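# Load two AA batteries into a remote's battery bay

## Task

Place both AA batteries in the open battery compartment of the remote control, each with correct polarity and pressed fully home against its spring; the remote itself may be moved.

## Robot and tools

Robot: two arms, left_arm and right_arm, each ending in a parallel two-finger gripper. The fingers point along the gripper's +z axis and close along its y axis. Four cameras: cam_high and cam_low sit on a fixed beam behind the arms; cam_left_wrist and cam_right_wrist ride on the wrists. Every image is 672x504.

Frame: a single scene frame serves for all poses, velocities and targets. Its origin is level with the table top, midway between the nominal bases, a few cm behind the near table edge. +x points out over the table, +z points up, and left_arm is on the +y side (this has nothing to do with which side of an image it appears on). Measured bases: left_arm near (-0.006, +0.283, -0.013) m and right_arm near (-0.002, -0.300, -0.011) m. In results, end_effector_position (metres) is the point between the finger pads; end_effector_quat_wxyz gives orientation. Either can be a few cm off, more so at long reach.

execute_actions(actions, cameras): actions is a list of actions. Each action holds up to 15 rows, one per 1/30 s step; if an action has fewer rows, its last row is held for the remaining steps. A row is always 14 numbers in [-1, 1], even when only one arm moves. Order: left_arm dx, dy, dz, rx, ry, rz, opening, then the same seven for right_arm. dx..rz are offsets, not poses. Each is measured from that arm's Hand target as it was when the action began, along scene axes, and the rotation is about the Hand target's position. Every row counts from that same start, not from the row before. A repeated offset therefore moves the arm further. Scale: 1.0 = 0.6 m or 180 degrees. rx, ry, rz form one rotation vector. If dx, dy, dz has length over 1.0 it may be shortened. Opening is absolute: +1 fully open (about 87 mm gap), +0.5 about 69 mm, 0 about 43 mm, -0.5 about 18 mm, -1 closed. Sending 0 for an arm's six pose numbers re-commands its current Hand target. A 0 in the opening slot is itself a command, so resend the current opening to leave a gripper alone. Images come back only when actions is empty or when cameras names them ("all" means every camera).

move(target, speed, blend, opening_speed, blocking, cameras): target is one 14-number row laid out as above, or a list of up to 15 rows. All rows are offsets from the same starting Hand targets, not chained. The move follows straight paths and all arms finish together. A move lasts at least 0.5 s and is cut off at 10 s. speed is top path speed in m/s, 0.002 to 2.9, default 0.25; rotation is capped at twice that number in rad/s. Give one speed or one per target. blend (m) rounds corners of a list; the default 0 stops at each point. opening_speed (per second on the -1..+1 scale, at least 0.2) ramps the fingers. blocking=false returns after about 0.5 s while the move continues. Moves do not avoid obstacles or the other arm. Route paths around an arm's own base, not close past it. The result adds a move: line with the ending (done, off_target, moving, held, fault) and any limits (paced = pose clipped, held = steps withheld). done means at rest within 10 mm and 2 degrees; it says nothing about contact.

wait(seconds 0–10, cameras) lets time pass while holding commands. stop(cameras) brakes a running move. zoom_image(camera, region [x0,y0,x1,y1] pixels, at most 504x504) gives a closer view of the newest image. read_manual gives licence texts only. finished_scene(scene) ends the scene for good. The goal must hold without the robot's help, so release the batteries first.

Results: Hand target is the last commanded pose after clipping, and the next offsets count from it. The gripper often rests short of it. Any next command, even all zeros, asks for it again. If the gap remains, send the missing distance. grip_measured reads finger position on the command scale, with errors up to about 0.043. To grip, command about 0.04 below the reading at first touch. Each pad gives up to about 20 N. Tool commands lists the current commands. Joint torques include gravity and friction. MOTOR HOT appears at 75 °C. At 90 °C the arm folds and idles for good; at 100 °C it collapses. Holding loads, staying stretched out, or pushing at unreachable poses heats motors, even while you think.

Control notes: each step clips commanded orientation to within 40 degrees of the measured one. Friction and weight can leave the gripper low, short or tilted, and small moves may not happen or may go sideways. Check position and orientation after each move and correct any tilt. An arm blocked by something keeps pressing until you command it back past the gripper. Faster contact hits harder, and aiming further past contact presses harder.

Avoid: dropping batteries or the remote, releasing parts that are still moving, slams, hard pushes, or letting anything leave the table (that fails). Don't strike the bar under the bases, the plate behind it or the low rail; their tops can be up to 3 cm above the table. Keep the two grippers, wrist cameras and fingers apart; a moderate press between arms can end the scene, and the clearance check does not guard grippers against each other. Don't strain the wrist camera cables. Any arm stop costs. Loose objects may occasionally get nudged.

Each tool is called after "Call:" as name([rows], argument=value, ...), one row to a line, values as JSON.

## Session

Call:
execute_actions(actions=[])

Scene clock: 0.00 s.
left_arm: end_effector_position=(+0.3469, +0.3287, +0.2079) grip_measured=+1.000 end_effector_quat_wxyz=(+0.563, +0.217, +0.751, +0.267) | right_arm: end_effector_position=(+0.2602, -0.1570, +0.1206) grip_measured=+1.000 end_effector_quat_wxyz=(+0.274, -0.086, +0.952, +0.110)
Joint positions: left_arm=[-0.043 0.936 0.635 0.099 -0.207 0.683 1] | right_arm=[0.493 1.245 0.999 -0.717 0.068 0.302 1]
Joint velocities: within noise
Joint torques (N m): no reading
Motor temperatures (°C): left_arm=[32 42 45 40 26 28 29] | right_arm=[30 39 41 37 30 30 30]
Heat: left arm: 45 °C; right arm: 41 °C.
Hand target: left_arm +0.3483, +0.3286, +0.2171; +0.572, +0.213, +0.745, +0.269 | right_arm +0.2611, -0.1554, +0.1247; +0.279, -0.088, +0.949, +0.114
Tool commands: left_gripper/opening=+1.0 right_gripper/opening=+1.0
camera_calibration:
cam_left_wrist: T_world_to_cam=[[-0.0244078, -0.762632, -0.646372, 0.392396], [-0.886422, 0.315463, -0.338732, 0.305768], [0.462234, 0.56469, -0.683714, -0.0650098], [0, 0, 0, 1]] pos_world=[0.310667, 0.239506, 0.312759]
cam_right_wrist: T_world_to_cam=[[0.235857, -0.960403, -0.148319, -0.195513], [-0.919054, -0.270038, 0.287086, 0.182708], [-0.31577, 0.068602, -0.946352, 0.35132], [0, 0, 0, 1]] pos_world=[0.324968, -0.162534, 0.251021]

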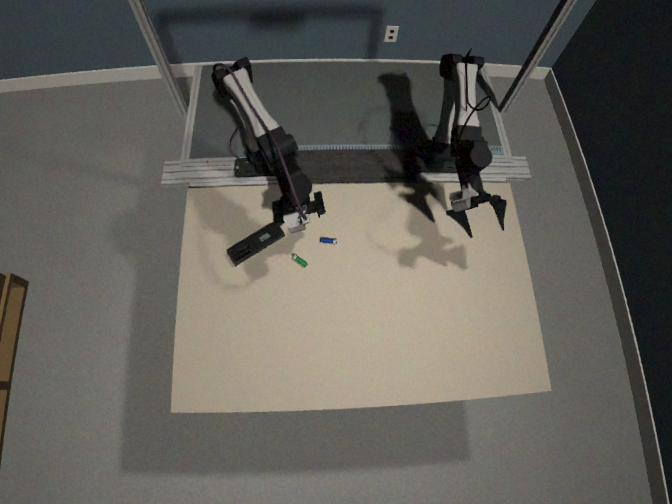

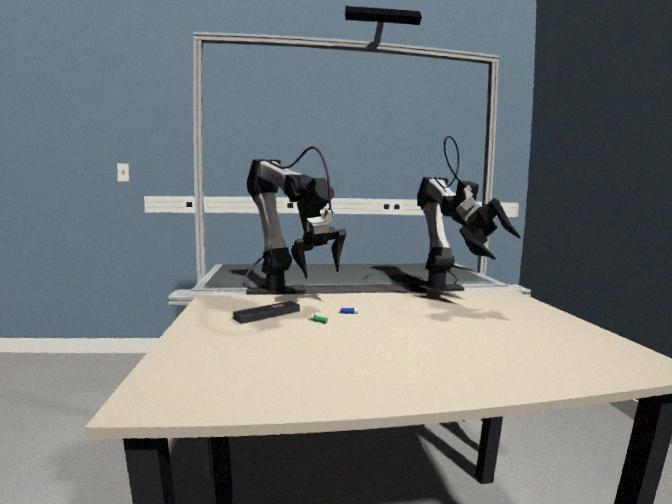

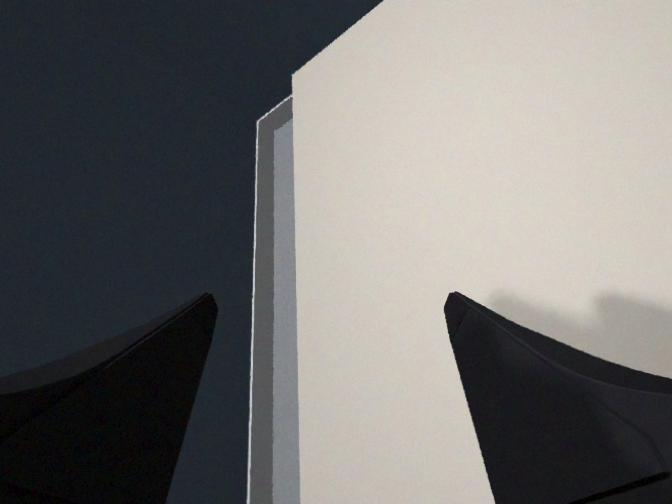

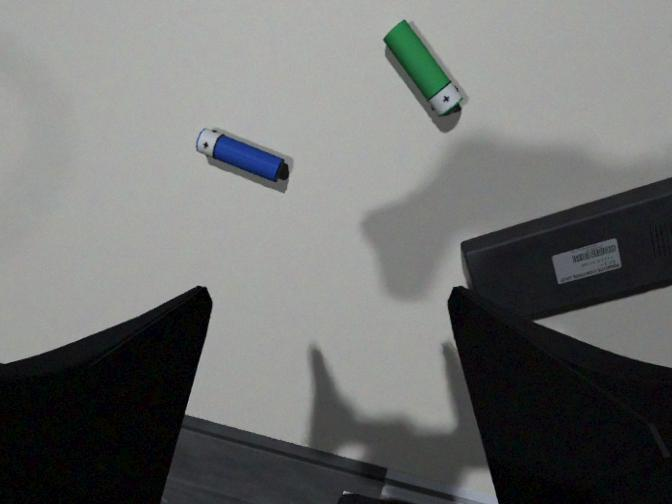

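Call:
move(target=[0,0,0,0,0,0,1,0.03,-0.275,0.083,0,0,0,1], cameras=["cam_right_wrist","cam_high"])

Call:
zoom_image(camera="cam_high", region=[200, 190, 380, 300])

Scene clock: 24.87 s.
left_arm: end_effector_position=(+0.3469, +0.3287, +0.2079) grip_measured=+1.000 end_effector_quat_wxyz=(+0.563, +0.217, +0.751, +0.267) | right_arm: end_effector_position=(+0.2778, -0.3203, +0.1697) grip_measured=+1.000 end_effector_quat_wxyz=(+0.279, -0.080, +0.951, +0.110)
Joint positions: left_arm=[-0.043 0.936 0.635 0.099 -0.207 0.683 1] | right_arm=[-0.243 1.245 1.233 -1.027 -0.337 -0.308 1]
Joint torques (N m): left_arm=[0.32 -2.8 6.93 2.1 -0.16 0.09] | right_arm=[-0.2 -2.74 9.43 1.4 -0.34 -0.24]
Heat: left arm: 48 °C; right arm: 44 °C.
Hand target: left_arm +0.3483, +0.3286, +0.2171; +0.572, +0.213, +0.745, +0.269 | right_arm +0.2791, -0.3204, +0.1745; +0.279, -0.088, +0.950, +0.114
Off the commanded pose: left_arm 0.009 m, 1 deg | right_arm 0.005 m, 1 deg.
move: done
camera_calibration:
cam_right_wrist: T_world_to_cam=[[0.224289, -0.962852, -0.150365, -0.346435], [-0.925074, -0.258885, 0.277879, 0.147522], [-0.306483, 0.0767738, -0.948775, 0.415079], [0, 0, 0, 1]] pos_world=[0.341385, -0.327241, 0.300731]
Images, in order (width x height): cam_high 672x504, cam_right_wrist 672x504.

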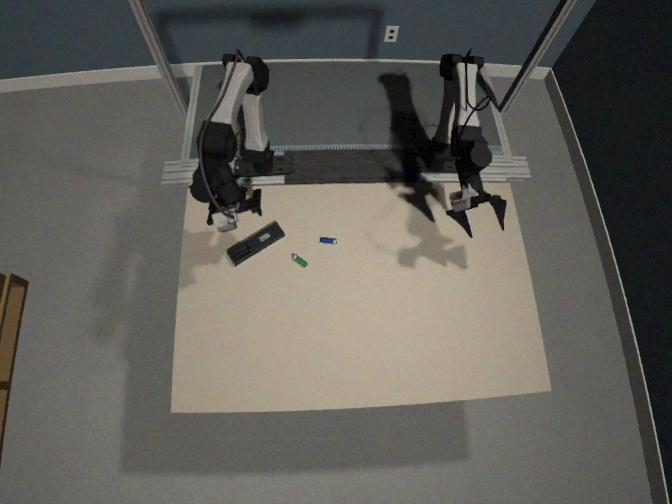

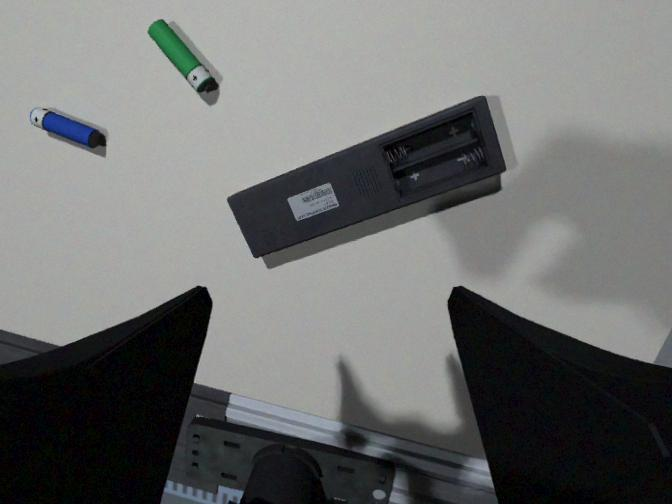

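Scaled by 2.800 from the camera's 672x504 image, which has a finer 960x720 frame.

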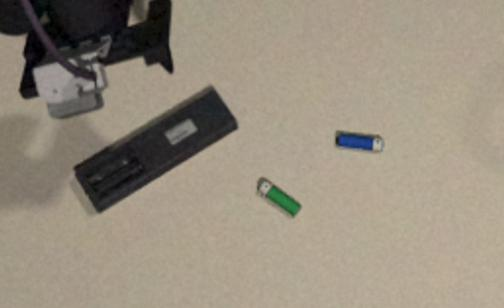

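Call:
zoom_image(camera="cam_right_wrist", region=[360, 80, 530, 220])

Call:
zoom_image(camera="cam_right_wrist", region=[0, 0, 504, 270])

Scaled by 2.965 from the camera's 672x504 image, which has a finer 960x720 frame.

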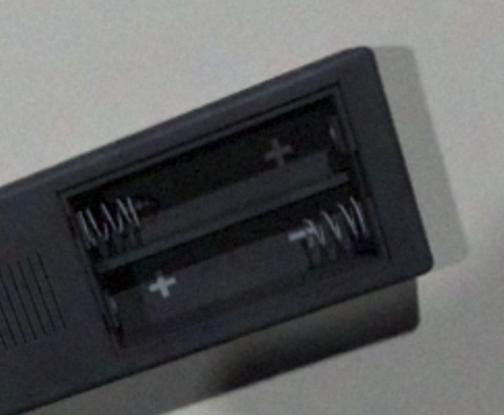

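Scaled by 1.000.

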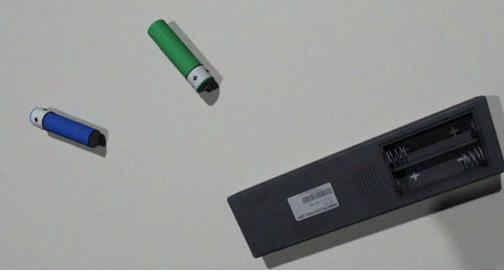

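Call:
zoom_image(camera="cam_right_wrist", region=[10, 10, 240, 170])

Scaled by 2.191 from the camera's 672x504 image, which has a finer 960x720 frame.

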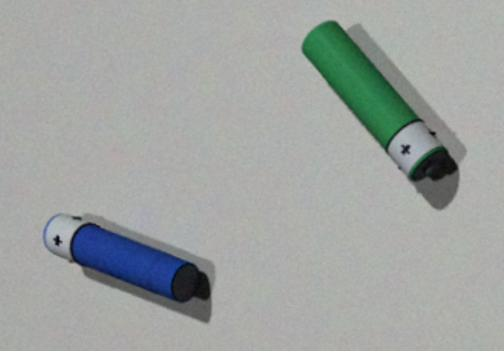

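Call:
move(target=[0,0,0,0,0,0,1,0.04,0.016,-0.09,0.020,0.205,-0.355,1], cameras=["cam_right_wrist"])

Scene clock: 122.57 s.
left_arm: end_effector_position=(+0.3469, +0.3287, +0.2079) grip_measured=+1.000 end_effector_quat_wxyz=(+0.563, +0.217, +0.751, +0.267) | right_arm: end_effector_position=(+0.3031, -0.3105, +0.1209) grip_measured=+1.000 end_effector_quat_wxyz=(+0.008, +0.459, +0.888, +0.008)
Joint positions: left_arm=[-0.043 0.936 0.635 0.099 -0.207 0.683 1] | right_arm=[-0.132 1.729 1.565 -1.35 0.028 0.848 1]
Joint torques (N m): left_arm=[0.31 -2.8 6.94 2.1 -0.16 0.09] | right_arm=[0.23 -5.46 7.95 0.28 0.16 0.08]
Motor temperatures (°C): left_arm=[31 40 50 43 26 27 28] | right_arm=[29 38 52 36 30 29 29]
Heat: left arm: 50 °C; right arm: 52 °C.
Hand target: left_arm +0.3483, +0.3286, +0.2171; +0.572, +0.213, +0.745, +0.269 | right_arm +0.3031, -0.3108, +0.1206; +0.000, +0.466, +0.885, +0.000
Off the commanded pose: left_arm 0.009 m, 1 deg | right_arm 0.001 m, 2 deg.
move: done
camera_calibration:
cam_right_wrist: T_world_to_cam=[[-0.806029, -0.591642, -0.0166427, 0.06134], [-0.392734, 0.513585, 0.762883, 0.206838], [-0.442806, 0.621442, -0.646322, 0.549585], [0, 0, 0, 1]] pos_world=[0.374034, -0.411473, 0.198436]
Images, in order (width x height): cam_right_wrist 672x504.

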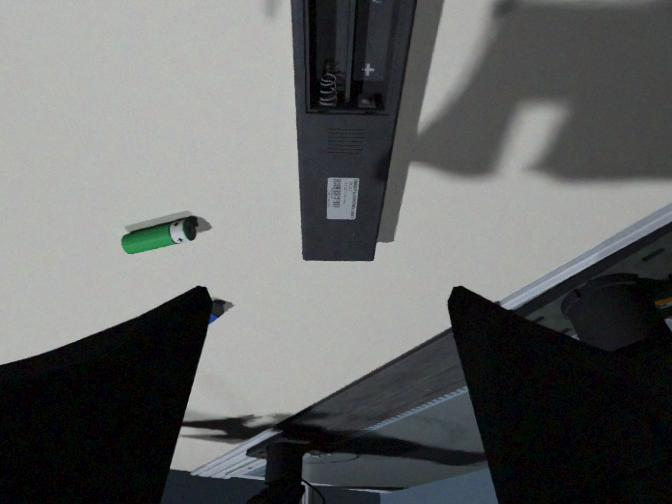

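Call:
move([
  [0,0,0,0,0,0,1,-0.007,-0.003,-0.175,0,0,0,1],
  [0,0,0,0,0,0,1,-0.007,-0.003,-0.175,0,0,0,-0.4],
], speed=0.15, opening_speed=1.0, cameras=["cam_right_wrist"])

Scene clock: 141.27 s.
left_arm: end_effector_position=(+0.3469, +0.3287, +0.2079) grip_measured=+1.000 end_effector_quat_wxyz=(+0.563, +0.217, +0.751, +0.267) | right_arm: end_effector_position=(+0.2987, -0.3108, +0.0224) grip_measured=+0.089 end_effector_quat_wxyz=(+0.002, +0.466, +0.885, +0.005)
Joint positions: left_arm=[-0.043 0.936 0.635 0.099 -0.207 0.683 1] | right_arm=[-0.145 1.781 1.231 -0.978 0.03 0.849 0.544]
Joint torques (N m): left_arm=[0.32 -2.78 6.93 2.09 -0.16 0.09] | right_arm=[-0.38 -5.94 5.45 0.72 0.16 -0.01]
Heat: left arm: 51 °C; right arm: 50 °C.
Hand target: left_arm +0.3483, +0.3286, +0.2171; +0.572, +0.213, +0.745, +0.269 | right_arm +0.2989, -0.3126, +0.0157; +0.000, +0.466, +0.885, +0.000
Off the commanded pose: left_arm 0.009 m, 1 deg | right_arm 0.007 m, 1 deg.
move: done
camera_calibration:
cam_right_wrist: T_world_to_cam=[[-0.814402, -0.580284, -0.00447579, 0.0617508], [-0.374421, 0.519559, 0.768028, 0.27667], [-0.443349, 0.627159, -0.6404, 0.48598], [0, 0, 0, 1]] pos_world=[0.36934, -0.4127, 0.0990077]
Images, in order (width x height): cam_right_wrist 672x504.

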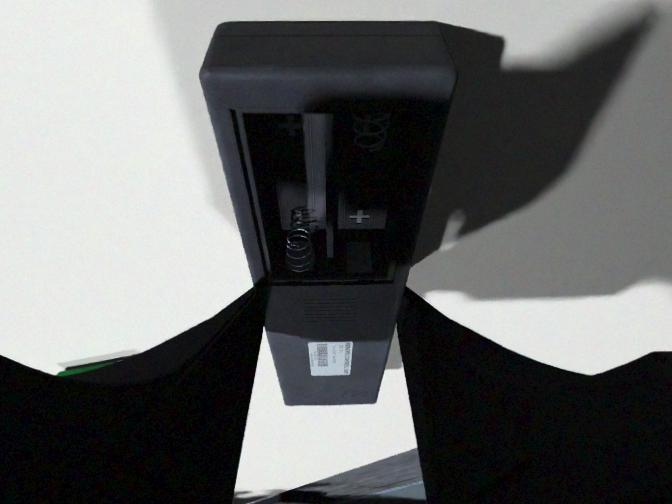

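Call:
move(target=[0,0,0,0,0,0,1,-0.048,0.154,0.008,0,0,-0.192,-0.2], speed=0.12, cameras=["cam_right_wrist","cam_high"])

Scene clock: 158.53 s.
left_arm: end_effector_position=(+0.3469, +0.3287, +0.2079) grip_measured=+1.000 end_effector_quat_wxyz=(+0.563, +0.217, +0.751, +0.267) | right_arm: end_effector_position=(+0.2741, -0.2198, +0.0223) grip_measured=+0.089 end_effector_quat_wxyz=(-0.005, +0.701, +0.713, +0.006)
Joint positions: left_arm=[-0.043 0.936 0.635 0.099 -0.207 0.683 1] | right_arm=[0.135 1.63 1.034 -0.948 0.03 1.714 0.544]
Joint torques (N m): left_arm=[0.31 -2.8 6.93 2.09 -0.16 0.09] | right_arm=[1.28 -6.65 4.1 0.45 0.19 0.24]
Motor temperatures (°C): left_arm=[31 39 51 43 26 27 28] | right_arm=[29 43 47 33 29 29 30]
Heat: left arm: 51 °C; right arm: 47 °C.
Hand target: left_arm +0.3483, +0.3286, +0.2171; +0.572, +0.213, +0.745, +0.269 | right_arm +0.2700, -0.2202, +0.0204; +0.000, +0.707, +0.707, +0.000
Off the commanded pose: left_arm 0.009 m, 1 deg | right_arm 0.004 m, 1 deg.
move: done
camera_calibration:
cam_right_wrist: T_world_to_cam=[[-0.999387, -0.0346464, 0.00504482, 0.264972], [-0.0178503, 0.628163, 0.777877, 0.146326], [-0.0301196, 0.77731, -0.628396, 0.337427], [0, 0, 0, 1]] pos_world=[0.277584, -0.345022, 0.0968773]
Images, in order (width x height): cam_high 672x504, cam_right_wrist 672x504.

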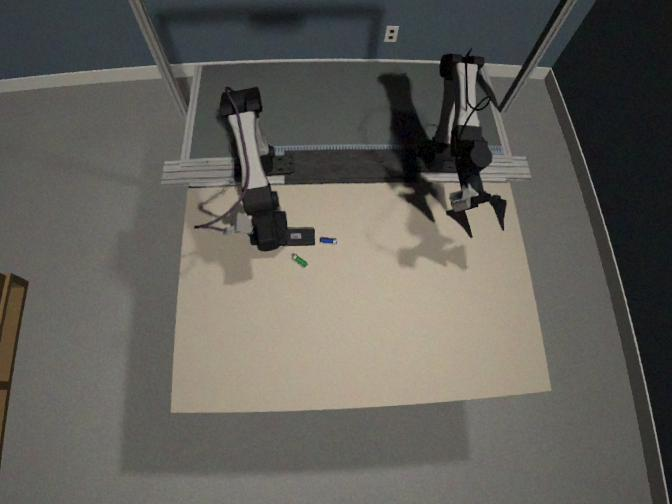

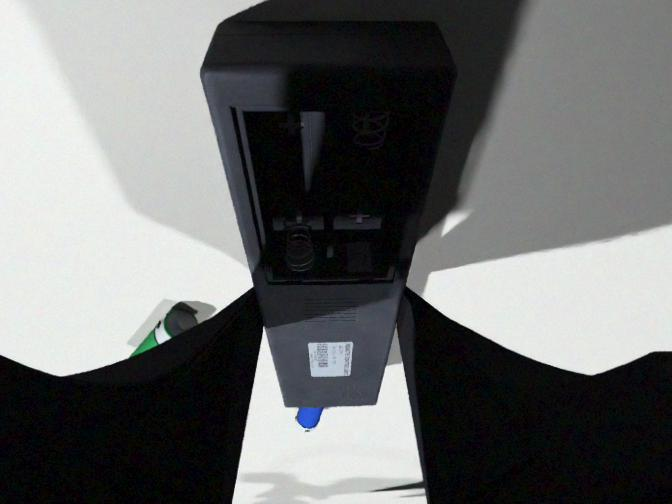

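Call:
move([
  [0,0,0,0,0,0,1,0,0,0.003,0,0,0,0.9],
  [0,0,0,0,0,0,1,0,0,0.16,0,0,0,0.9],
  [0,0,0,0,0,0,1,-0.03,0.11,0.3,-0.141,-0.141,0.486,1],
], opening_speed=1.5, cameras=["cam_right_wrist"])

Call:
zoom_image(camera="cam_right_wrist", region=[150, 0, 600, 300])

Scene clock: 176.30 s.
left_arm: end_effector_position=(+0.3469, +0.3287, +0.2079) grip_measured=+1.000 end_effector_quat_wxyz=(+0.563, +0.217, +0.751, +0.267) | right_arm: end_effector_position=(+0.2473, -0.1578, +0.1860) grip_measured=+1.000 end_effector_quat_wxyz=(+0.252, +0.002, +0.967, -0.018)
Joint positions: left_arm=[-0.043 0.936 0.635 0.099 -0.207 0.683 1] | right_arm=[0.687 1.411 1.431 -1.208 0.401 0.629 1]
Joint torques (N m): left_arm=[0.31 -2.8 6.93 2.1 -0.16 0.09] | right_arm=[0.81 -6.69 8.02 1.65 0.35 -0.27]
Heat: left arm: 51 °C; right arm: 46 °C.
Hand target: left_arm +0.3483, +0.3286, +0.2171; +0.572, +0.213, +0.745, +0.269 | right_arm +0.2520, -0.1542, +0.2004; +0.279, +0.000, +0.960, +0.000
Off the commanded pose: left_arm 0.009 m, 1 deg | right_arm 0.016 m, 4 deg.
move: off_target (right_arm); target 3's new opening was sent with right_arm's hand 0.016 m and 4 deg from that target
camera_calibration:
cam_right_wrist: T_world_to_cam=[[-0.000889152, -0.998934, 0.0461445, -0.167237], [-0.933931, 0.017324, 0.357033, 0.187887], [-0.357452, -0.0427783, -0.932951, 0.399486], [0, 0, 0, 1]] pos_world=[0.318122, -0.153224, 0.313336]
Images, in order (width x height): cam_right_wrist 672x504.

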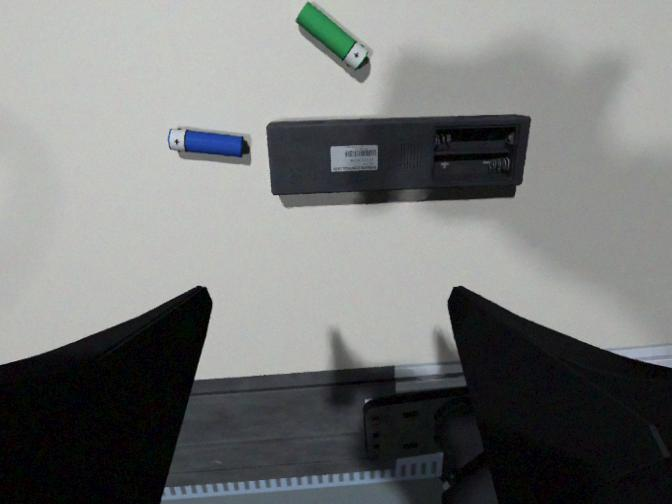

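Scaled by 1.120 from the camera's 672x504 image, which has a finer 960x720 frame.

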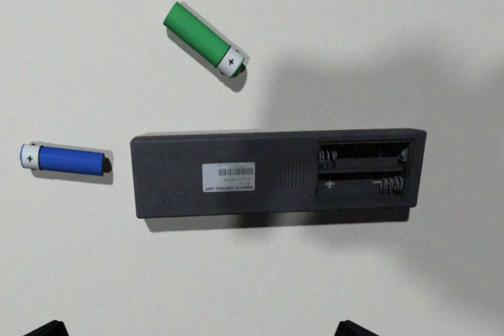

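Call:
move(target=[0,0,0,0,0,0,1,0.06,0.149,-0.2,-0.132,0.146,0.453,0], cameras=["cam_right_wrist"])

Scene clock: 226.90 s.
left_arm: end_effector_position=(+0.3469, +0.3287, +0.2079) grip_measured=+1.000 end_effector_quat_wxyz=(+0.563, +0.217, +0.751, +0.267) | right_arm: end_effector_position=(+0.2912, -0.0705, +0.0850) grip_measured=+0.000 end_effector_quat_wxyz=(+0.012, -0.658, +0.753, -0.007)
Joint positions: left_arm=[-0.043 0.936 0.635 0.099 -0.207 0.683 1] | right_arm=[0.749 2.072 1.827 -1.309 0.065 -0.661 0.5]
Joint torques (N m): left_arm=[0.31 -2.78 6.93 2.1 -0.16 0.09] | right_arm=[1.18 -7.79 8.25 0.41 -0.13 -0.13]
Heat: left arm: 50 °C; right arm: 47 °C.
Hand target: left_arm +0.3483, +0.3286, +0.2171; +0.572, +0.213, +0.745, +0.269 | right_arm +0.2880, -0.0647, +0.0804; +0.000, -0.669, +0.743, -0.001
Off the commanded pose: left_arm 0.009 m, 1 deg | right_arm 0.008 m, 2 deg.
move: done
camera_calibration:
cam_right_wrist: T_world_to_cam=[[0.992502, -0.117891, 0.032266, -0.301387], [-0.100803, -0.640206, 0.761561, -0.0599018], [-0.0691243, -0.759104, -0.647289, 0.165935], [0, 0, 0, 1]] pos_world=[0.304559, 0.0520816, 0.162751]
Images, in order (width x height): cam_right_wrist 672x504.

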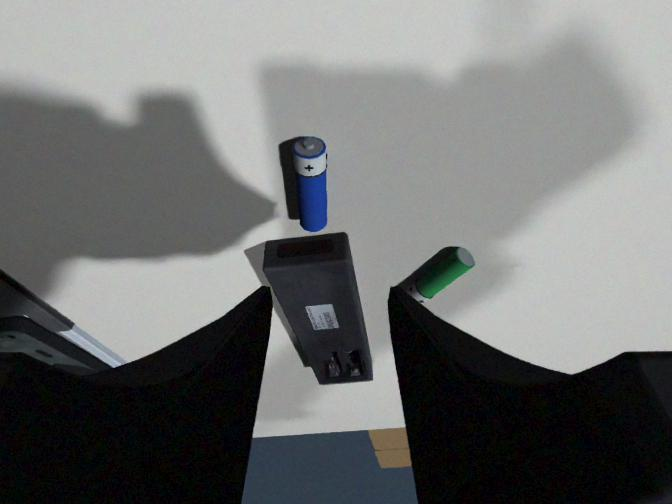

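Call:
move(target=[0,0,0,0,0,0,1,-0.007,0.008,-0.118,0,0,0,0], speed=0.12, cameras=["cam_right_wrist"])

Scene clock: 238.57 s.
left_arm: end_effector_position=(+0.3469, +0.3287, +0.2079) grip_measured=+1.000 end_effector_quat_wxyz=(+0.563, +0.217, +0.751, +0.267) | right_arm: end_effector_position=(+0.2867, -0.0675, +0.0203) grip_measured=+0.000 end_effector_quat_wxyz=(+0.004, -0.661, +0.751, -0.007)
Joint positions: left_arm=[-0.043 0.936 0.635 0.099 -0.207 0.683 1] | right_arm=[0.755 2.116 1.633 -1.088 0.065 -0.662 0.5]
Joint torques (N m): left_arm=[0.31 -2.81 6.9 2.1 -0.16 0.09] | right_arm=[1.47 -7.88 5.45 0.72 -0.14 -0.12]
Motor temperatures (°C): left_arm=[30 38 50 44 26 27 28] | right_arm=[29 48 49 33 29 29 29]
Heat: left arm: 50 °C; right arm: 49 °C.
Hand target: left_arm +0.3483, +0.3286, +0.2171; +0.572, +0.213, +0.745, +0.269 | right_arm +0.2838, -0.0600, +0.0096; +0.001, -0.669, +0.743, -0.001
Off the commanded pose: left_arm 0.009 m, 1 deg | right_arm 0.013 m, 2 deg.
move: off_target (right_arm)
camera_calibration:
cam_right_wrist: T_world_to_cam=[[0.993637, -0.110624, 0.0211415, -0.294077], [-0.0867197, -0.631702, 0.770345, -0.0127808], [-0.0718639, -0.767277, -0.637276, 0.125999], [0, 0, 0, 1]] pos_world=[0.300152, 0.0560707, 0.0963593]
Images, in order (width x height): cam_right_wrist 672x504.

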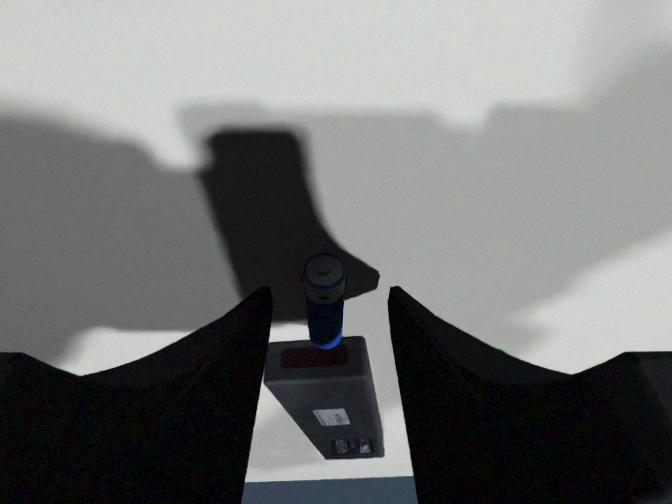

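Call:
move([
  [0,0,0,0,0,0,1,-0.003,0,-0.014,0,0,0,0],
  [0,0,0,0,0,0,1,-0.003,0,-0.014,0,0,0,-0.72],
], speed=0.1, opening_speed=0.7, cameras=["cam_right_wrist"])

Scene clock: 246.40 s.
left_arm: end_effector_position=(+0.3469, +0.3287, +0.2079) grip_measured=+1.000 end_effector_quat_wxyz=(+0.563, +0.217, +0.751, +0.267) | right_arm: end_effector_position=(+0.2867, -0.0670, +0.0140) grip_measured=-0.582 end_effector_quat_wxyz=(+0.008, -0.660, +0.751, -0.007)
Joint positions: left_arm=[-0.043 0.936 0.635 0.099 -0.207 0.683 1] | right_arm=[0.755 2.116 1.608 -1.055 0.065 -0.662 0.209]
Joint torques (N m): left_arm=[0.31 -2.78 6.93 2.1 -0.16 0.09] | right_arm=[1.59 -7.71 5.44 0.74 -0.18 -0.06]
Heat: left arm: 50 °C; right arm: 48 °C.
Hand target: left_arm +0.3483, +0.3286, +0.2171; +0.572, +0.213, +0.745, +0.269 | right_arm +0.2820, -0.0600, +0.0012; +0.001, -0.669, +0.743, -0.001
Off the commanded pose: left_arm 0.009 m, 1 deg | right_arm 0.015 m, 2 deg.
move: off_target (right_arm); target 2's new opening was sent with right_arm's hand 0.015 m and 2 deg from that target
camera_calibration:
cam_right_wrist: T_world_to_cam=[[0.993469, -0.11113, 0.0258874, -0.293904], [-0.0910941, -0.635808, 0.766453, -0.00661728], [-0.0687168, -0.763805, -0.641779, 0.121811], [0, 0, 0, 1]] pos_world=[0.299752, 0.056171, 0.0908562]
Images, in order (width x height): cam_right_wrist 672x504.

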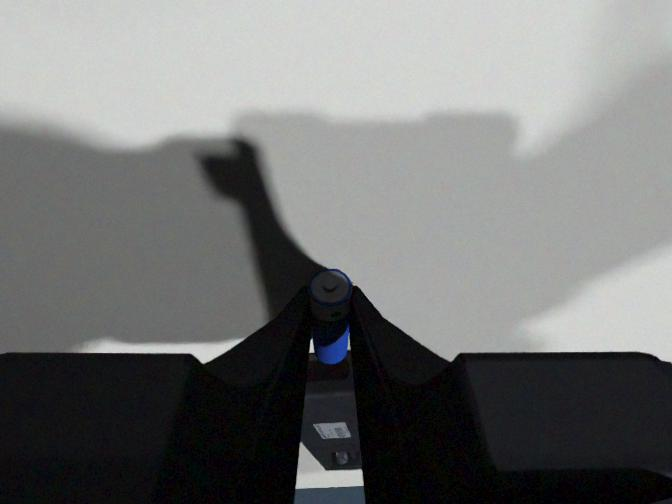

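Call:
move([
  [0,0,0,0,0,0,1,0,0,0.152,0,0,0,-0.72],
  [0,0,0,0,0,0,1,-0.02,-0.3025,0.152,0.139,0,0.047,-0.72],
], blend=0.03, cameras=["cam_right_wrist"])

Call:
zoom_image(camera="cam_right_wrist", region=[230, 220, 450, 400])

Scene clock: 264.40 s.
left_arm: end_effector_position=(+0.3469, +0.3287, +0.2079) grip_measured=+1.000 end_effector_quat_wxyz=(+0.563, +0.217, +0.751, +0.267) | right_arm: end_effector_position=(+0.2756, -0.2429, +0.0873) grip_measured=-0.582 end_effector_quat_wxyz=(-0.141, +0.702, -0.681, -0.153)
Joint positions: left_arm=[-0.043 0.936 0.635 0.099 -0.207 0.683 1] | right_arm=[0.101 1.566 1.245 -1.193 -0.374 -1.468 0.209]
Joint torques (N m): left_arm=[0.32 -2.78 6.95 2.09 -0.16 0.09] | right_arm=[-0.14 -7.32 6.06 0.28 -0.45 -0.23]
Heat: left arm: 50 °C; right arm: 48 °C.
Hand target: left_arm +0.3483, +0.3286, +0.2171; +0.572, +0.213, +0.745, +0.269 | right_arm +0.2700, -0.2415, +0.0924; -0.145, +0.706, -0.675, -0.160
Off the commanded pose: left_arm 0.009 m, 1 deg | right_arm 0.008 m, 1 deg.
move: done
camera_calibration:
cam_right_wrist: T_world_to_cam=[[0.998999, 0.0447187, 0.00108166, -0.265777], [0.0396562, -0.896574, 0.441115, -0.246516], [0.0206959, -0.44063, -0.89745, 0.109888], [0, 0, 0, 1]] pos_world=[0.273013, -0.160715, 0.207648]
Images, in order (width x height): cam_right_wrist 672x504.

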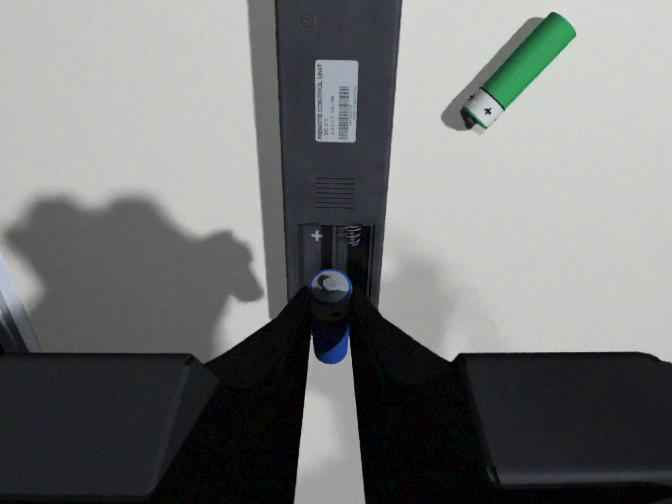

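Scaled by 2.291 from the camera's 672x504 image, which has a finer 960x720 frame.

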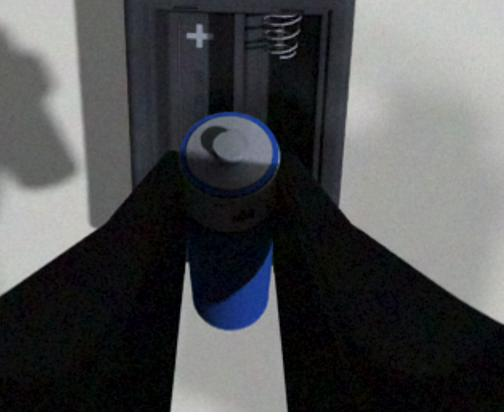

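Call:
move(target=[0,0,0,0,0,0,1,-0.013,-0.011,-0.07,0,0,0,-0.72], speed=0.1, cameras=["cam_right_wrist","cam_low"])

Call:
zoom_image(camera="cam_right_wrist", region=[230, 200, 450, 400])

Call:
zoom_image(camera="cam_low", region=[210, 260, 370, 350])

Scene clock: 290.27 s.
left_arm: end_effector_position=(+0.3469, +0.3287, +0.2079) grip_measured=+1.000 end_effector_quat_wxyz=(+0.563, +0.217, +0.751, +0.267) | right_arm: end_effector_position=(+0.2529, -0.2506, +0.0482) grip_measured=-0.582 end_effector_quat_wxyz=(-0.118, +0.697, -0.686, -0.173)
Joint positions: left_arm=[-0.043 0.936 0.635 0.099 -0.207 0.683 1] | right_arm=[0.074 1.566 1.087 -1.105 -0.377 -1.494 0.209]
Joint torques (N m): left_arm=[0.31 -2.78 6.94 2.09 -0.16 0.09] | right_arm=[-0.21 -6.8 5.01 0.88 -0.51 -0.26]
Heat: left arm: 50 °C; right arm: 47 °C.
Hand target: left_arm +0.3483, +0.3286, +0.2171; +0.572, +0.213, +0.745, +0.269 | right_arm +0.2622, -0.2481, +0.0504; -0.145, +0.706, -0.675, -0.160
Off the commanded pose: left_arm 0.009 m, 1 deg | right_arm 0.010 m, 4 deg.
move: off_target (right_arm)
camera_calibration:
cam_right_wrist: T_world_to_cam=[[0.997205, 0.0446203, -0.0599293, -0.239353], [0.0665858, -0.894589, 0.441901, -0.241675], [-0.0338943, -0.444657, -0.89506, 0.0845759], [0, 0, 0, 1]] pos_world=[0.257643, -0.167912, 0.168153]
Images, in order (width x height): cam_low 672x504, cam_right_wrist 672x504.

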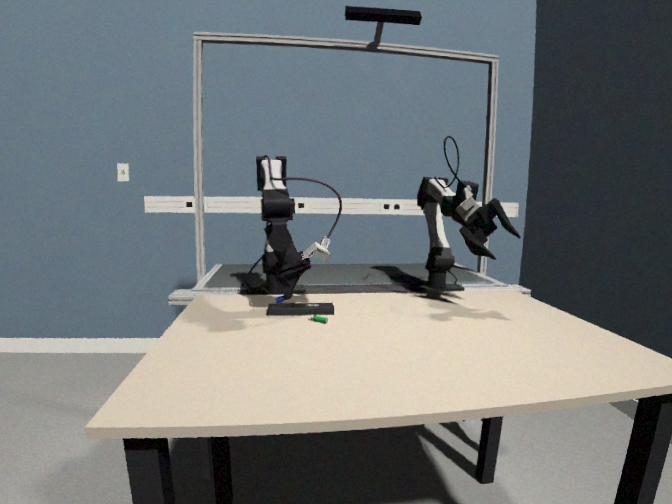

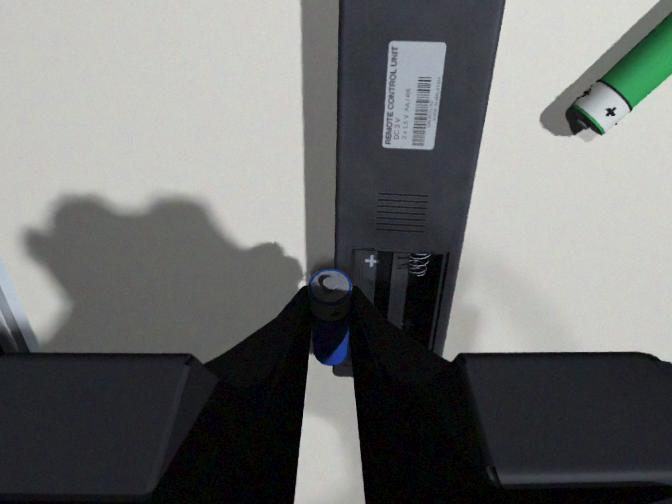

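Scaled by 2.291 from the camera's 672x504 image, which has a finer 960x720 frame.

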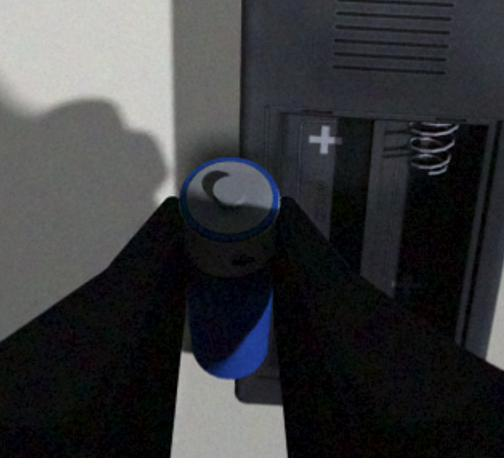

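Scaled by 3.150 from the camera's 672x504 image, which has a finer 960x720 frame.

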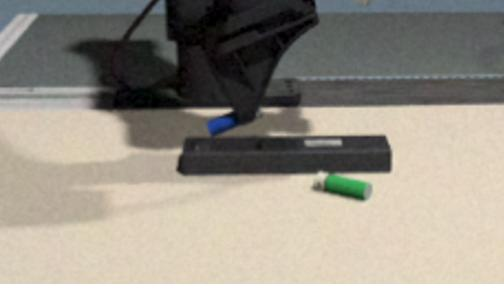

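Call:
move(target=[0,0,0,0,0,0,1,0.014,0,0.015,0,0,0,-0.72], speed=0.1, cameras=["cam_right_wrist"])

Call:
zoom_image(camera="cam_right_wrist", region=[230, 200, 450, 400])

Scene clock: 297.70 s.
left_arm: end_effector_position=(+0.3469, +0.3287, +0.2079) grip_measured=+1.000 end_effector_quat_wxyz=(+0.563, +0.217, +0.751, +0.267) | right_arm: end_effector_position=(+0.2625, -0.2506, +0.0550) grip_measured=-0.582 end_effector_quat_wxyz=(-0.130, +0.700, -0.683, -0.163)
Joint positions: left_arm=[-0.043 0.936 0.635 0.099 -0.207 0.683 1] | right_arm=[0.072 1.566 1.116 -1.105 -0.377 -1.5 0.209]
Joint torques (N m): left_arm=[0.32 -2.8 6.94 2.1 -0.16 0.09] | right_arm=[-0.21 -5.39 7.87 0.44 -0.45 -0.21]
Heat: left arm: 50 °C; right arm: 47 °C.
Hand target: left_arm +0.3483, +0.3286, +0.2171; +0.572, +0.213, +0.745, +0.269 | right_arm +0.2706, -0.2481, +0.0595; -0.145, +0.706, -0.675, -0.160
Off the commanded pose: left_arm 0.009 m, 1 deg | right_arm 0.010 m, 2 deg.
move: done
camera_calibration:
cam_right_wrist: T_world_to_cam=[[0.998494, 0.0471439, -0.0280724, -0.250072], [0.0546953, -0.895872, 0.440933, -0.242489], [-0.00436191, -0.441804, -0.897101, 0.0840455], [0, 0, 0, 1]] pos_world=[0.263325, -0.168318, 0.175299]
Images, in order (width x height): cam_right_wrist 672x504.

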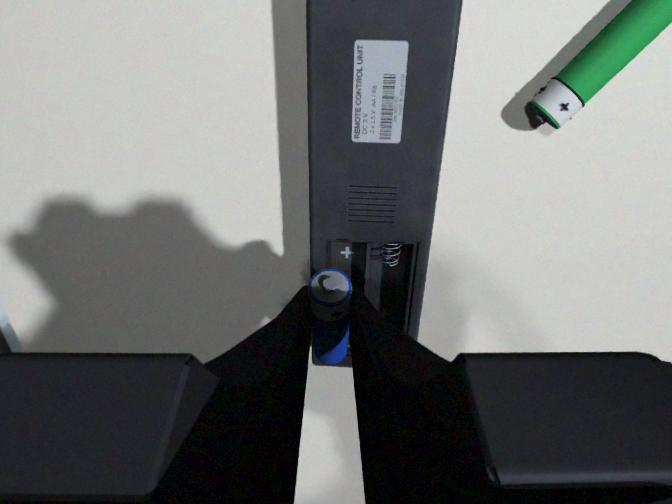

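Scaled by 2.291 from the camera's 672x504 image, which has a finer 960x720 frame.

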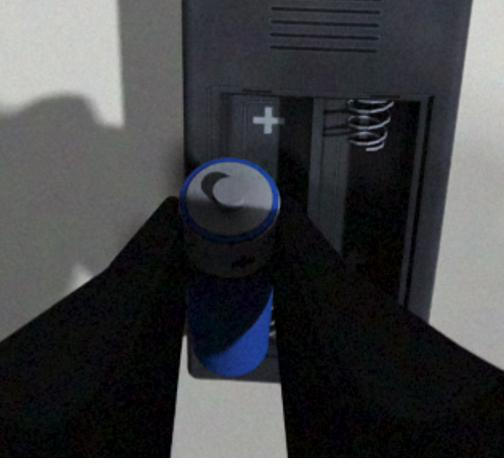

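Call:
move(target=[0,0,0,0,0,0,1,0.011,0,-0.012,0,0,0,-0.72], speed=0.1, cameras=["cam_right_wrist"])

Call:
zoom_image(camera="cam_right_wrist", region=[230, 200, 450, 400])

Scene clock: 313.73 s.
left_arm: end_effector_position=(+0.3469, +0.3287, +0.2079) grip_measured=+1.000 end_effector_quat_wxyz=(+0.563, +0.217, +0.751, +0.267) | right_arm: end_effector_position=(+0.2666, -0.2509, +0.0508) grip_measured=-0.582 end_effector_quat_wxyz=(-0.131, +0.701, -0.682, -0.162)
Joint positions: left_arm=[-0.043 0.936 0.635 0.099 -0.207 0.683 1] | right_arm=[0.068 1.582 1.116 -1.088 -0.377 -1.505 0.209]
Joint torques (N m): left_arm=[0.32 -2.78 6.93 2.09 -0.16 0.09] | right_arm=[-0.28 -4.21 8.13 0.49 -0.48 -0.24]
Heat: left arm: 50 °C; right arm: 47 °C.
Hand target: left_arm +0.3483, +0.3286, +0.2171; +0.572, +0.213, +0.745, +0.269 | right_arm +0.2772, -0.2480, +0.0522; -0.145, +0.706, -0.674, -0.160
Off the commanded pose: left_arm 0.009 m, 1 deg | right_arm 0.011 m, 2 deg.
move: off_target (right_arm)
camera_calibration:
cam_right_wrist: T_world_to_cam=[[0.99856, 0.0474751, -0.0249823, -0.254252], [0.0536274, -0.895948, 0.440909, -0.240959], [-0.0014507, -0.441613, -0.897204, 0.0794742], [0, 0, 0, 1]] pos_world=[0.266923, -0.168719, 0.171194]
Images, in order (width x height): cam_right_wrist 672x504.

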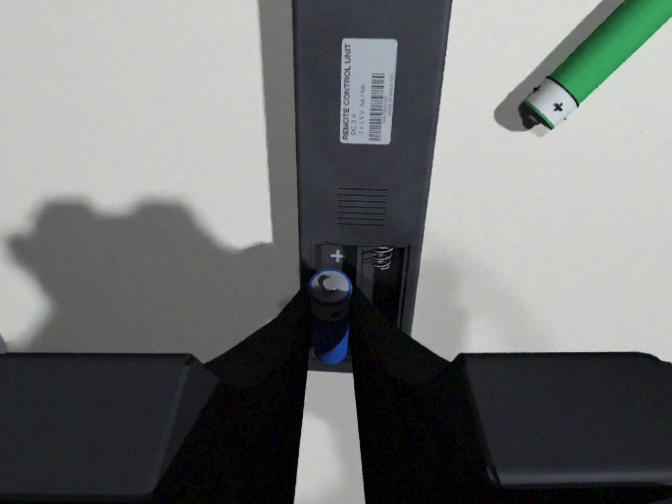

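Scaled by 2.291 from the camera's 672x504 image, which has a finer 960x720 frame.

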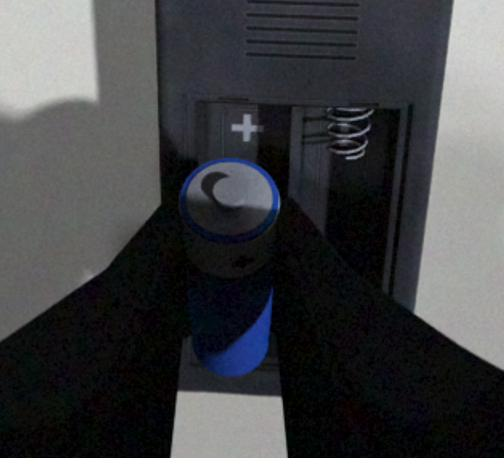

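Call:
move(target=[0,0,0,0,0,0,1,0.006,0.002,-0.022,0,0,0,-0.72], speed=0.06, cameras=["cam_right_wrist"])

Call:
zoom_image(camera="cam_right_wrist", region=[230, 200, 450, 400])

Scene clock: 320.83 s.
left_arm: end_effector_position=(+0.3469, +0.3287, +0.2079) grip_measured=+1.000 end_effector_quat_wxyz=(+0.563, +0.217, +0.751, +0.267) | right_arm: end_effector_position=(+0.2784, -0.2495, +0.0438) grip_measured=-0.582 end_effector_quat_wxyz=(-0.141, +0.702, -0.681, -0.154)
Joint positions: left_arm=[-0.043 0.936 0.635 0.099 -0.207 0.683 1] | right_arm=[0.068 1.609 1.116 -1.034 -0.377 -1.505 0.209]
Joint torques (N m): left_arm=[0.31 -2.78 6.93 2.1 -0.16 0.09] | right_arm=[-0.2 -4.67 5.87 0.68 -0.44 -0.24]
Heat: left arm: 50 °C; right arm: 47 °C.
Hand target: left_arm +0.3483, +0.3286, +0.2171; +0.572, +0.213, +0.745, +0.269 | right_arm +0.2809, -0.2468, +0.0390; -0.145, +0.706, -0.675, -0.160
Off the commanded pose: left_arm 0.009 m, 1 deg | right_arm 0.006 m, 1 deg.
move: done
camera_calibration:
cam_right_wrist: T_world_to_cam=[[0.998924, 0.0463687, 0.000870011, -0.26779], [0.0412584, -0.897088, 0.439922, -0.233955], [0.0211791, -0.439412, -0.898036, 0.0681426], [0, 0, 0, 1]] pos_world=[0.275712, -0.167518, 0.164349]
Images, in order (width x height): cam_right_wrist 672x504.

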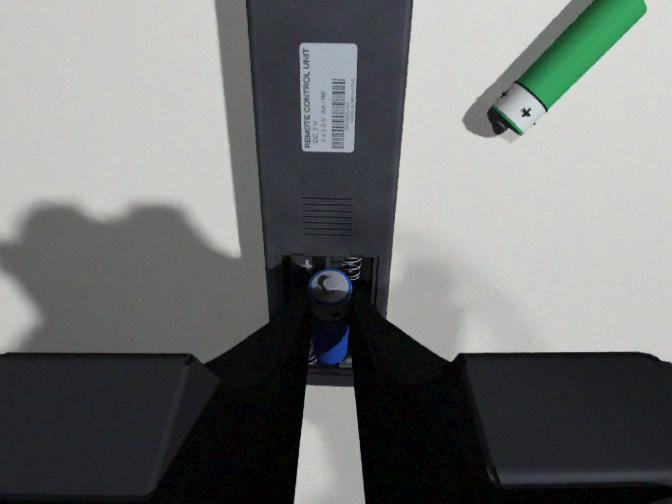

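Scaled by 2.291 from the camera's 672x504 image, which has a finer 960x720 frame.

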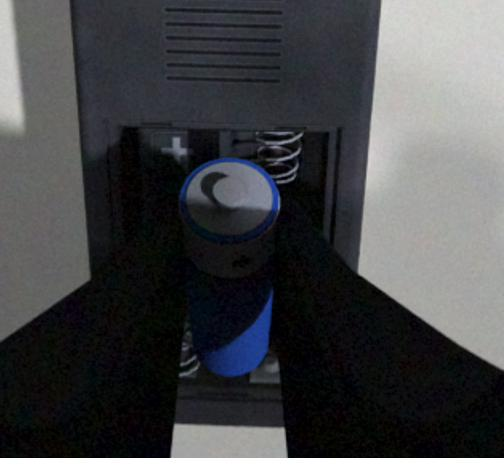

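Call:
move(target=[0,0,0,0,0,0,1,-0.01,0,0.008,0,0,0,-0.72], speed=0.1)

Call:
move(target=[0,0,0,0,0,0,1,-0.002,0,-0.008,0,0,0,-0.72], speed=0.03)

Scene clock: 335.27 s.
left_arm: end_effector_position=(+0.3469, +0.3287, +0.2079) grip_measured=+1.000 end_effector_quat_wxyz=(+0.563, +0.217, +0.751, +0.267) | right_arm: end_effector_position=(+0.2785, -0.2495, +0.0438) grip_measured=-0.582 end_effector_quat_wxyz=(-0.141, +0.702, -0.681, -0.154)
Joint positions: left_arm=[-0.043 0.936 0.635 0.099 -0.207 0.683 1] | right_arm=[0.068 1.609 1.116 -1.034 -0.377 -1.505 0.209]
Joint torques (N m): left_arm=[0.31 -2.78 6.93 2.09 -0.16 0.09] | right_arm=[0.21 -6.71 5.03 0.49 -0.47 -0.17]
Motor temperatures (°C): left_arm=[30 37 50 44 26 27 28] | right_arm=[29 43 47 30 29 28 30]
Heat: left arm: 50 °C; right arm: 47 °C.
Hand target: left_arm +0.3483, +0.3286, +0.2171; +0.572, +0.213, +0.745, +0.269 | right_arm +0.2748, -0.2468, +0.0438; -0.145, +0.706, -0.675, -0.160
Off the commanded pose: left_arm 0.009 m, 1 deg | right_arm 0.005 m, 1 deg.
move: done

Scene clock: 335.97 s.
left_arm: end_effector_position=(+0.3469, +0.3287, +0.2079) grip_measured=+1.000 end_effector_quat_wxyz=(+0.563, +0.217, +0.751, +0.267) | right_arm: end_effector_position=(+0.2761, -0.2493, +0.0411) grip_measured=-0.582 end_effector_quat_wxyz=(-0.139, +0.702, -0.681, -0.156)
Joint positions: left_arm=[-0.043 0.936 0.635 0.099 -0.207 0.683 1] | right_arm=[0.068 1.609 1.105 -1.029 -0.379 -1.505 0.209]
Joint torques (N m): left_arm=[0.32 -2.8 6.93 2.09 -0.16 0.09] | right_arm=[0.06 -6.53 4.44 0.6 -0.49 -0.18]
Heat: left arm: 50 °C; right arm: 46 °C.
Hand target: left_arm +0.3483, +0.3286, +0.2171; +0.572, +0.213, +0.745, +0.269 | right_arm +0.2735, -0.2468, +0.0390; -0.145, +0.706, -0.674, -0.160
Off the commanded pose: left_arm 0.009 m, 1 deg | right_arm 0.004 m, 1 deg.
move: done

Call:
move(target=[0,0,0,0,0,0,1,-0.006,0,0.003,0,0,0,-0.72], speed=0.03)

Call:
move(target=[0,0,0,0,0,0,1,-0.004,0,0.002,0,0,0,-0.72], speed=0.03)

Scene clock: 341.50 s.
left_arm: end_effector_position=(+0.3469, +0.3287, +0.2079) grip_measured=+1.000 end_effector_quat_wxyz=(+0.563, +0.217, +0.751, +0.267) | right_arm: end_effector_position=(+0.2755, -0.2493, +0.0412) grip_measured=-0.582 end_effector_quat_wxyz=(-0.142, +0.702, -0.680, -0.155)
Joint positions: left_arm=[-0.043 0.936 0.635 0.099 -0.207 0.683 1] | right_arm=[0.068 1.602 1.097 -1.023 -0.379 -1.505 0.209]
Joint torques (N m): left_arm=[0.31 -2.8 6.93 2.09 -0.16 0.09] | right_arm=[0.29 -7.21 4.3 0.46 -0.42 -0.18]
Heat: left arm: 50 °C; right arm: 46 °C.
Hand target: left_arm +0.3483, +0.3286, +0.2171; +0.572, +0.213, +0.745, +0.269 | right_arm +0.2700, -0.2468, +0.0408; -0.145, +0.706, -0.674, -0.160
Off the commanded pose: left_arm 0.009 m, 1 deg | right_arm 0.006 m, 1 deg.
move: done

Scene clock: 342.20 s.
left_arm: end_effector_position=(+0.3469, +0.3287, +0.2079) grip_measured=+1.000 end_effector_quat_wxyz=(+0.563, +0.217, +0.751, +0.267) | right_arm: end_effector_position=(+0.2751, -0.2493, +0.0415) grip_measured=-0.582 end_effector_quat_wxyz=(-0.144, +0.703, -0.680, -0.153)
Joint positions: left_arm=[-0.043 0.936 0.635 0.099 -0.207 0.683 1] | right_arm=[0.068 1.595 1.09 -1.018 -0.379 -1.505 0.209]
Joint torques (N m): left_arm=[0.29 -2.8 6.94 2.1 -0.16 0.09] | right_arm=[0.69 -7.24 4.21 0.45 -0.43 -0.19]
Heat: left arm: 50 °C; right arm: 46 °C.
Hand target: left_arm +0.3483, +0.3286, +0.2171; +0.572, +0.213, +0.745, +0.269 | right_arm +0.2675, -0.2468, +0.0420; -0.145, +0.706, -0.675, -0.160
Off the commanded pose: left_arm 0.009 m, 1 deg | right_arm 0.008 m, 1 deg.
move: done

Call:
move(target=[0,0,0,0,0,0,1,-0.003,0,0.02,0,0,0,-0.72], speed=0.05, cameras=["cam_right_wrist"])

Call:
zoom_image(camera="cam_right_wrist", region=[230, 200, 450, 400])

Scene clock: 349.27 s.
left_arm: end_effector_position=(+0.3469, +0.3287, +0.2079) grip_measured=+1.000 end_effector_quat_wxyz=(+0.563, +0.217, +0.751, +0.267) | right_arm: end_effector_position=(+0.2676, -0.2501, +0.0424) grip_measured=-0.582 end_effector_quat_wxyz=(-0.134, +0.701, -0.682, -0.161)
Joint positions: left_arm=[-0.043 0.936 0.635 0.099 -0.207 0.683 1] | right_arm=[0.068 1.591 1.09 -1.048 -0.379 -1.505 0.209]
Joint torques (N m): left_arm=[0.32 -2.78 6.94 2.1 -0.16 0.09] | right_arm=[0.44 -8.42 6.91 0.15 -0.42 -0.13]
Heat: left arm: 50 °C; right arm: 45 °C.
Hand target: left_arm +0.3483, +0.3286, +0.2171; +0.572, +0.213, +0.745, +0.269 | right_arm +0.2658, -0.2468, +0.0540; -0.145, +0.706, -0.675, -0.160
Off the commanded pose: left_arm 0.009 m, 1 deg | right_arm 0.012 m, 2 deg.
move: off_target (right_arm)
camera_calibration:
cam_right_wrist: T_world_to_cam=[[0.998645, 0.0479493, -0.0202473, -0.255699], [0.0519699, -0.897162, 0.438634, -0.236178], [0.00286703, -0.439091, -0.898438, 0.0717568], [0, 0, 0, 1]] pos_world=[0.26742, -0.168121, 0.162887]
Images, in order (width x height): cam_right_wrist 672x504.

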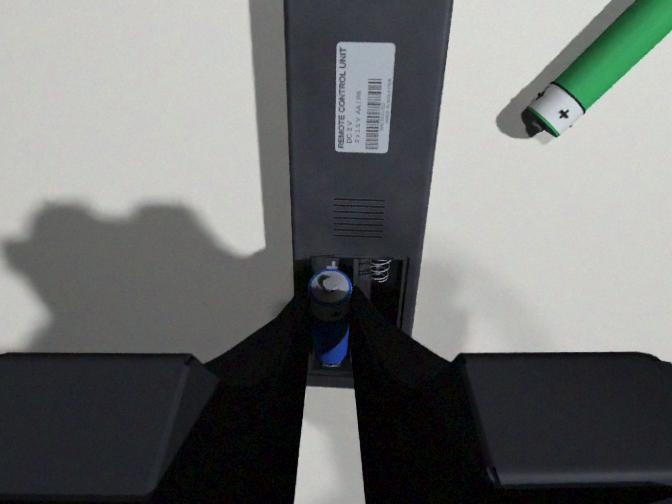

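Scaled by 2.291 from the camera's 672x504 image, which has a finer 960x720 frame.

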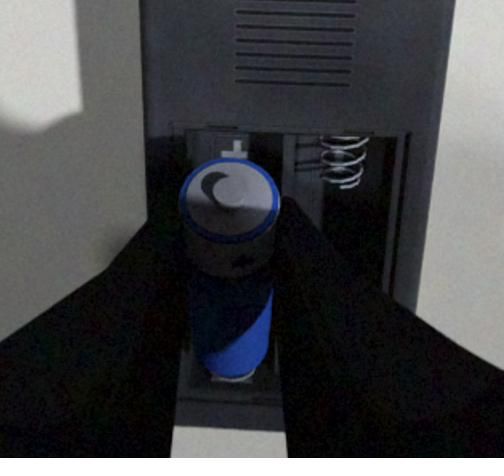

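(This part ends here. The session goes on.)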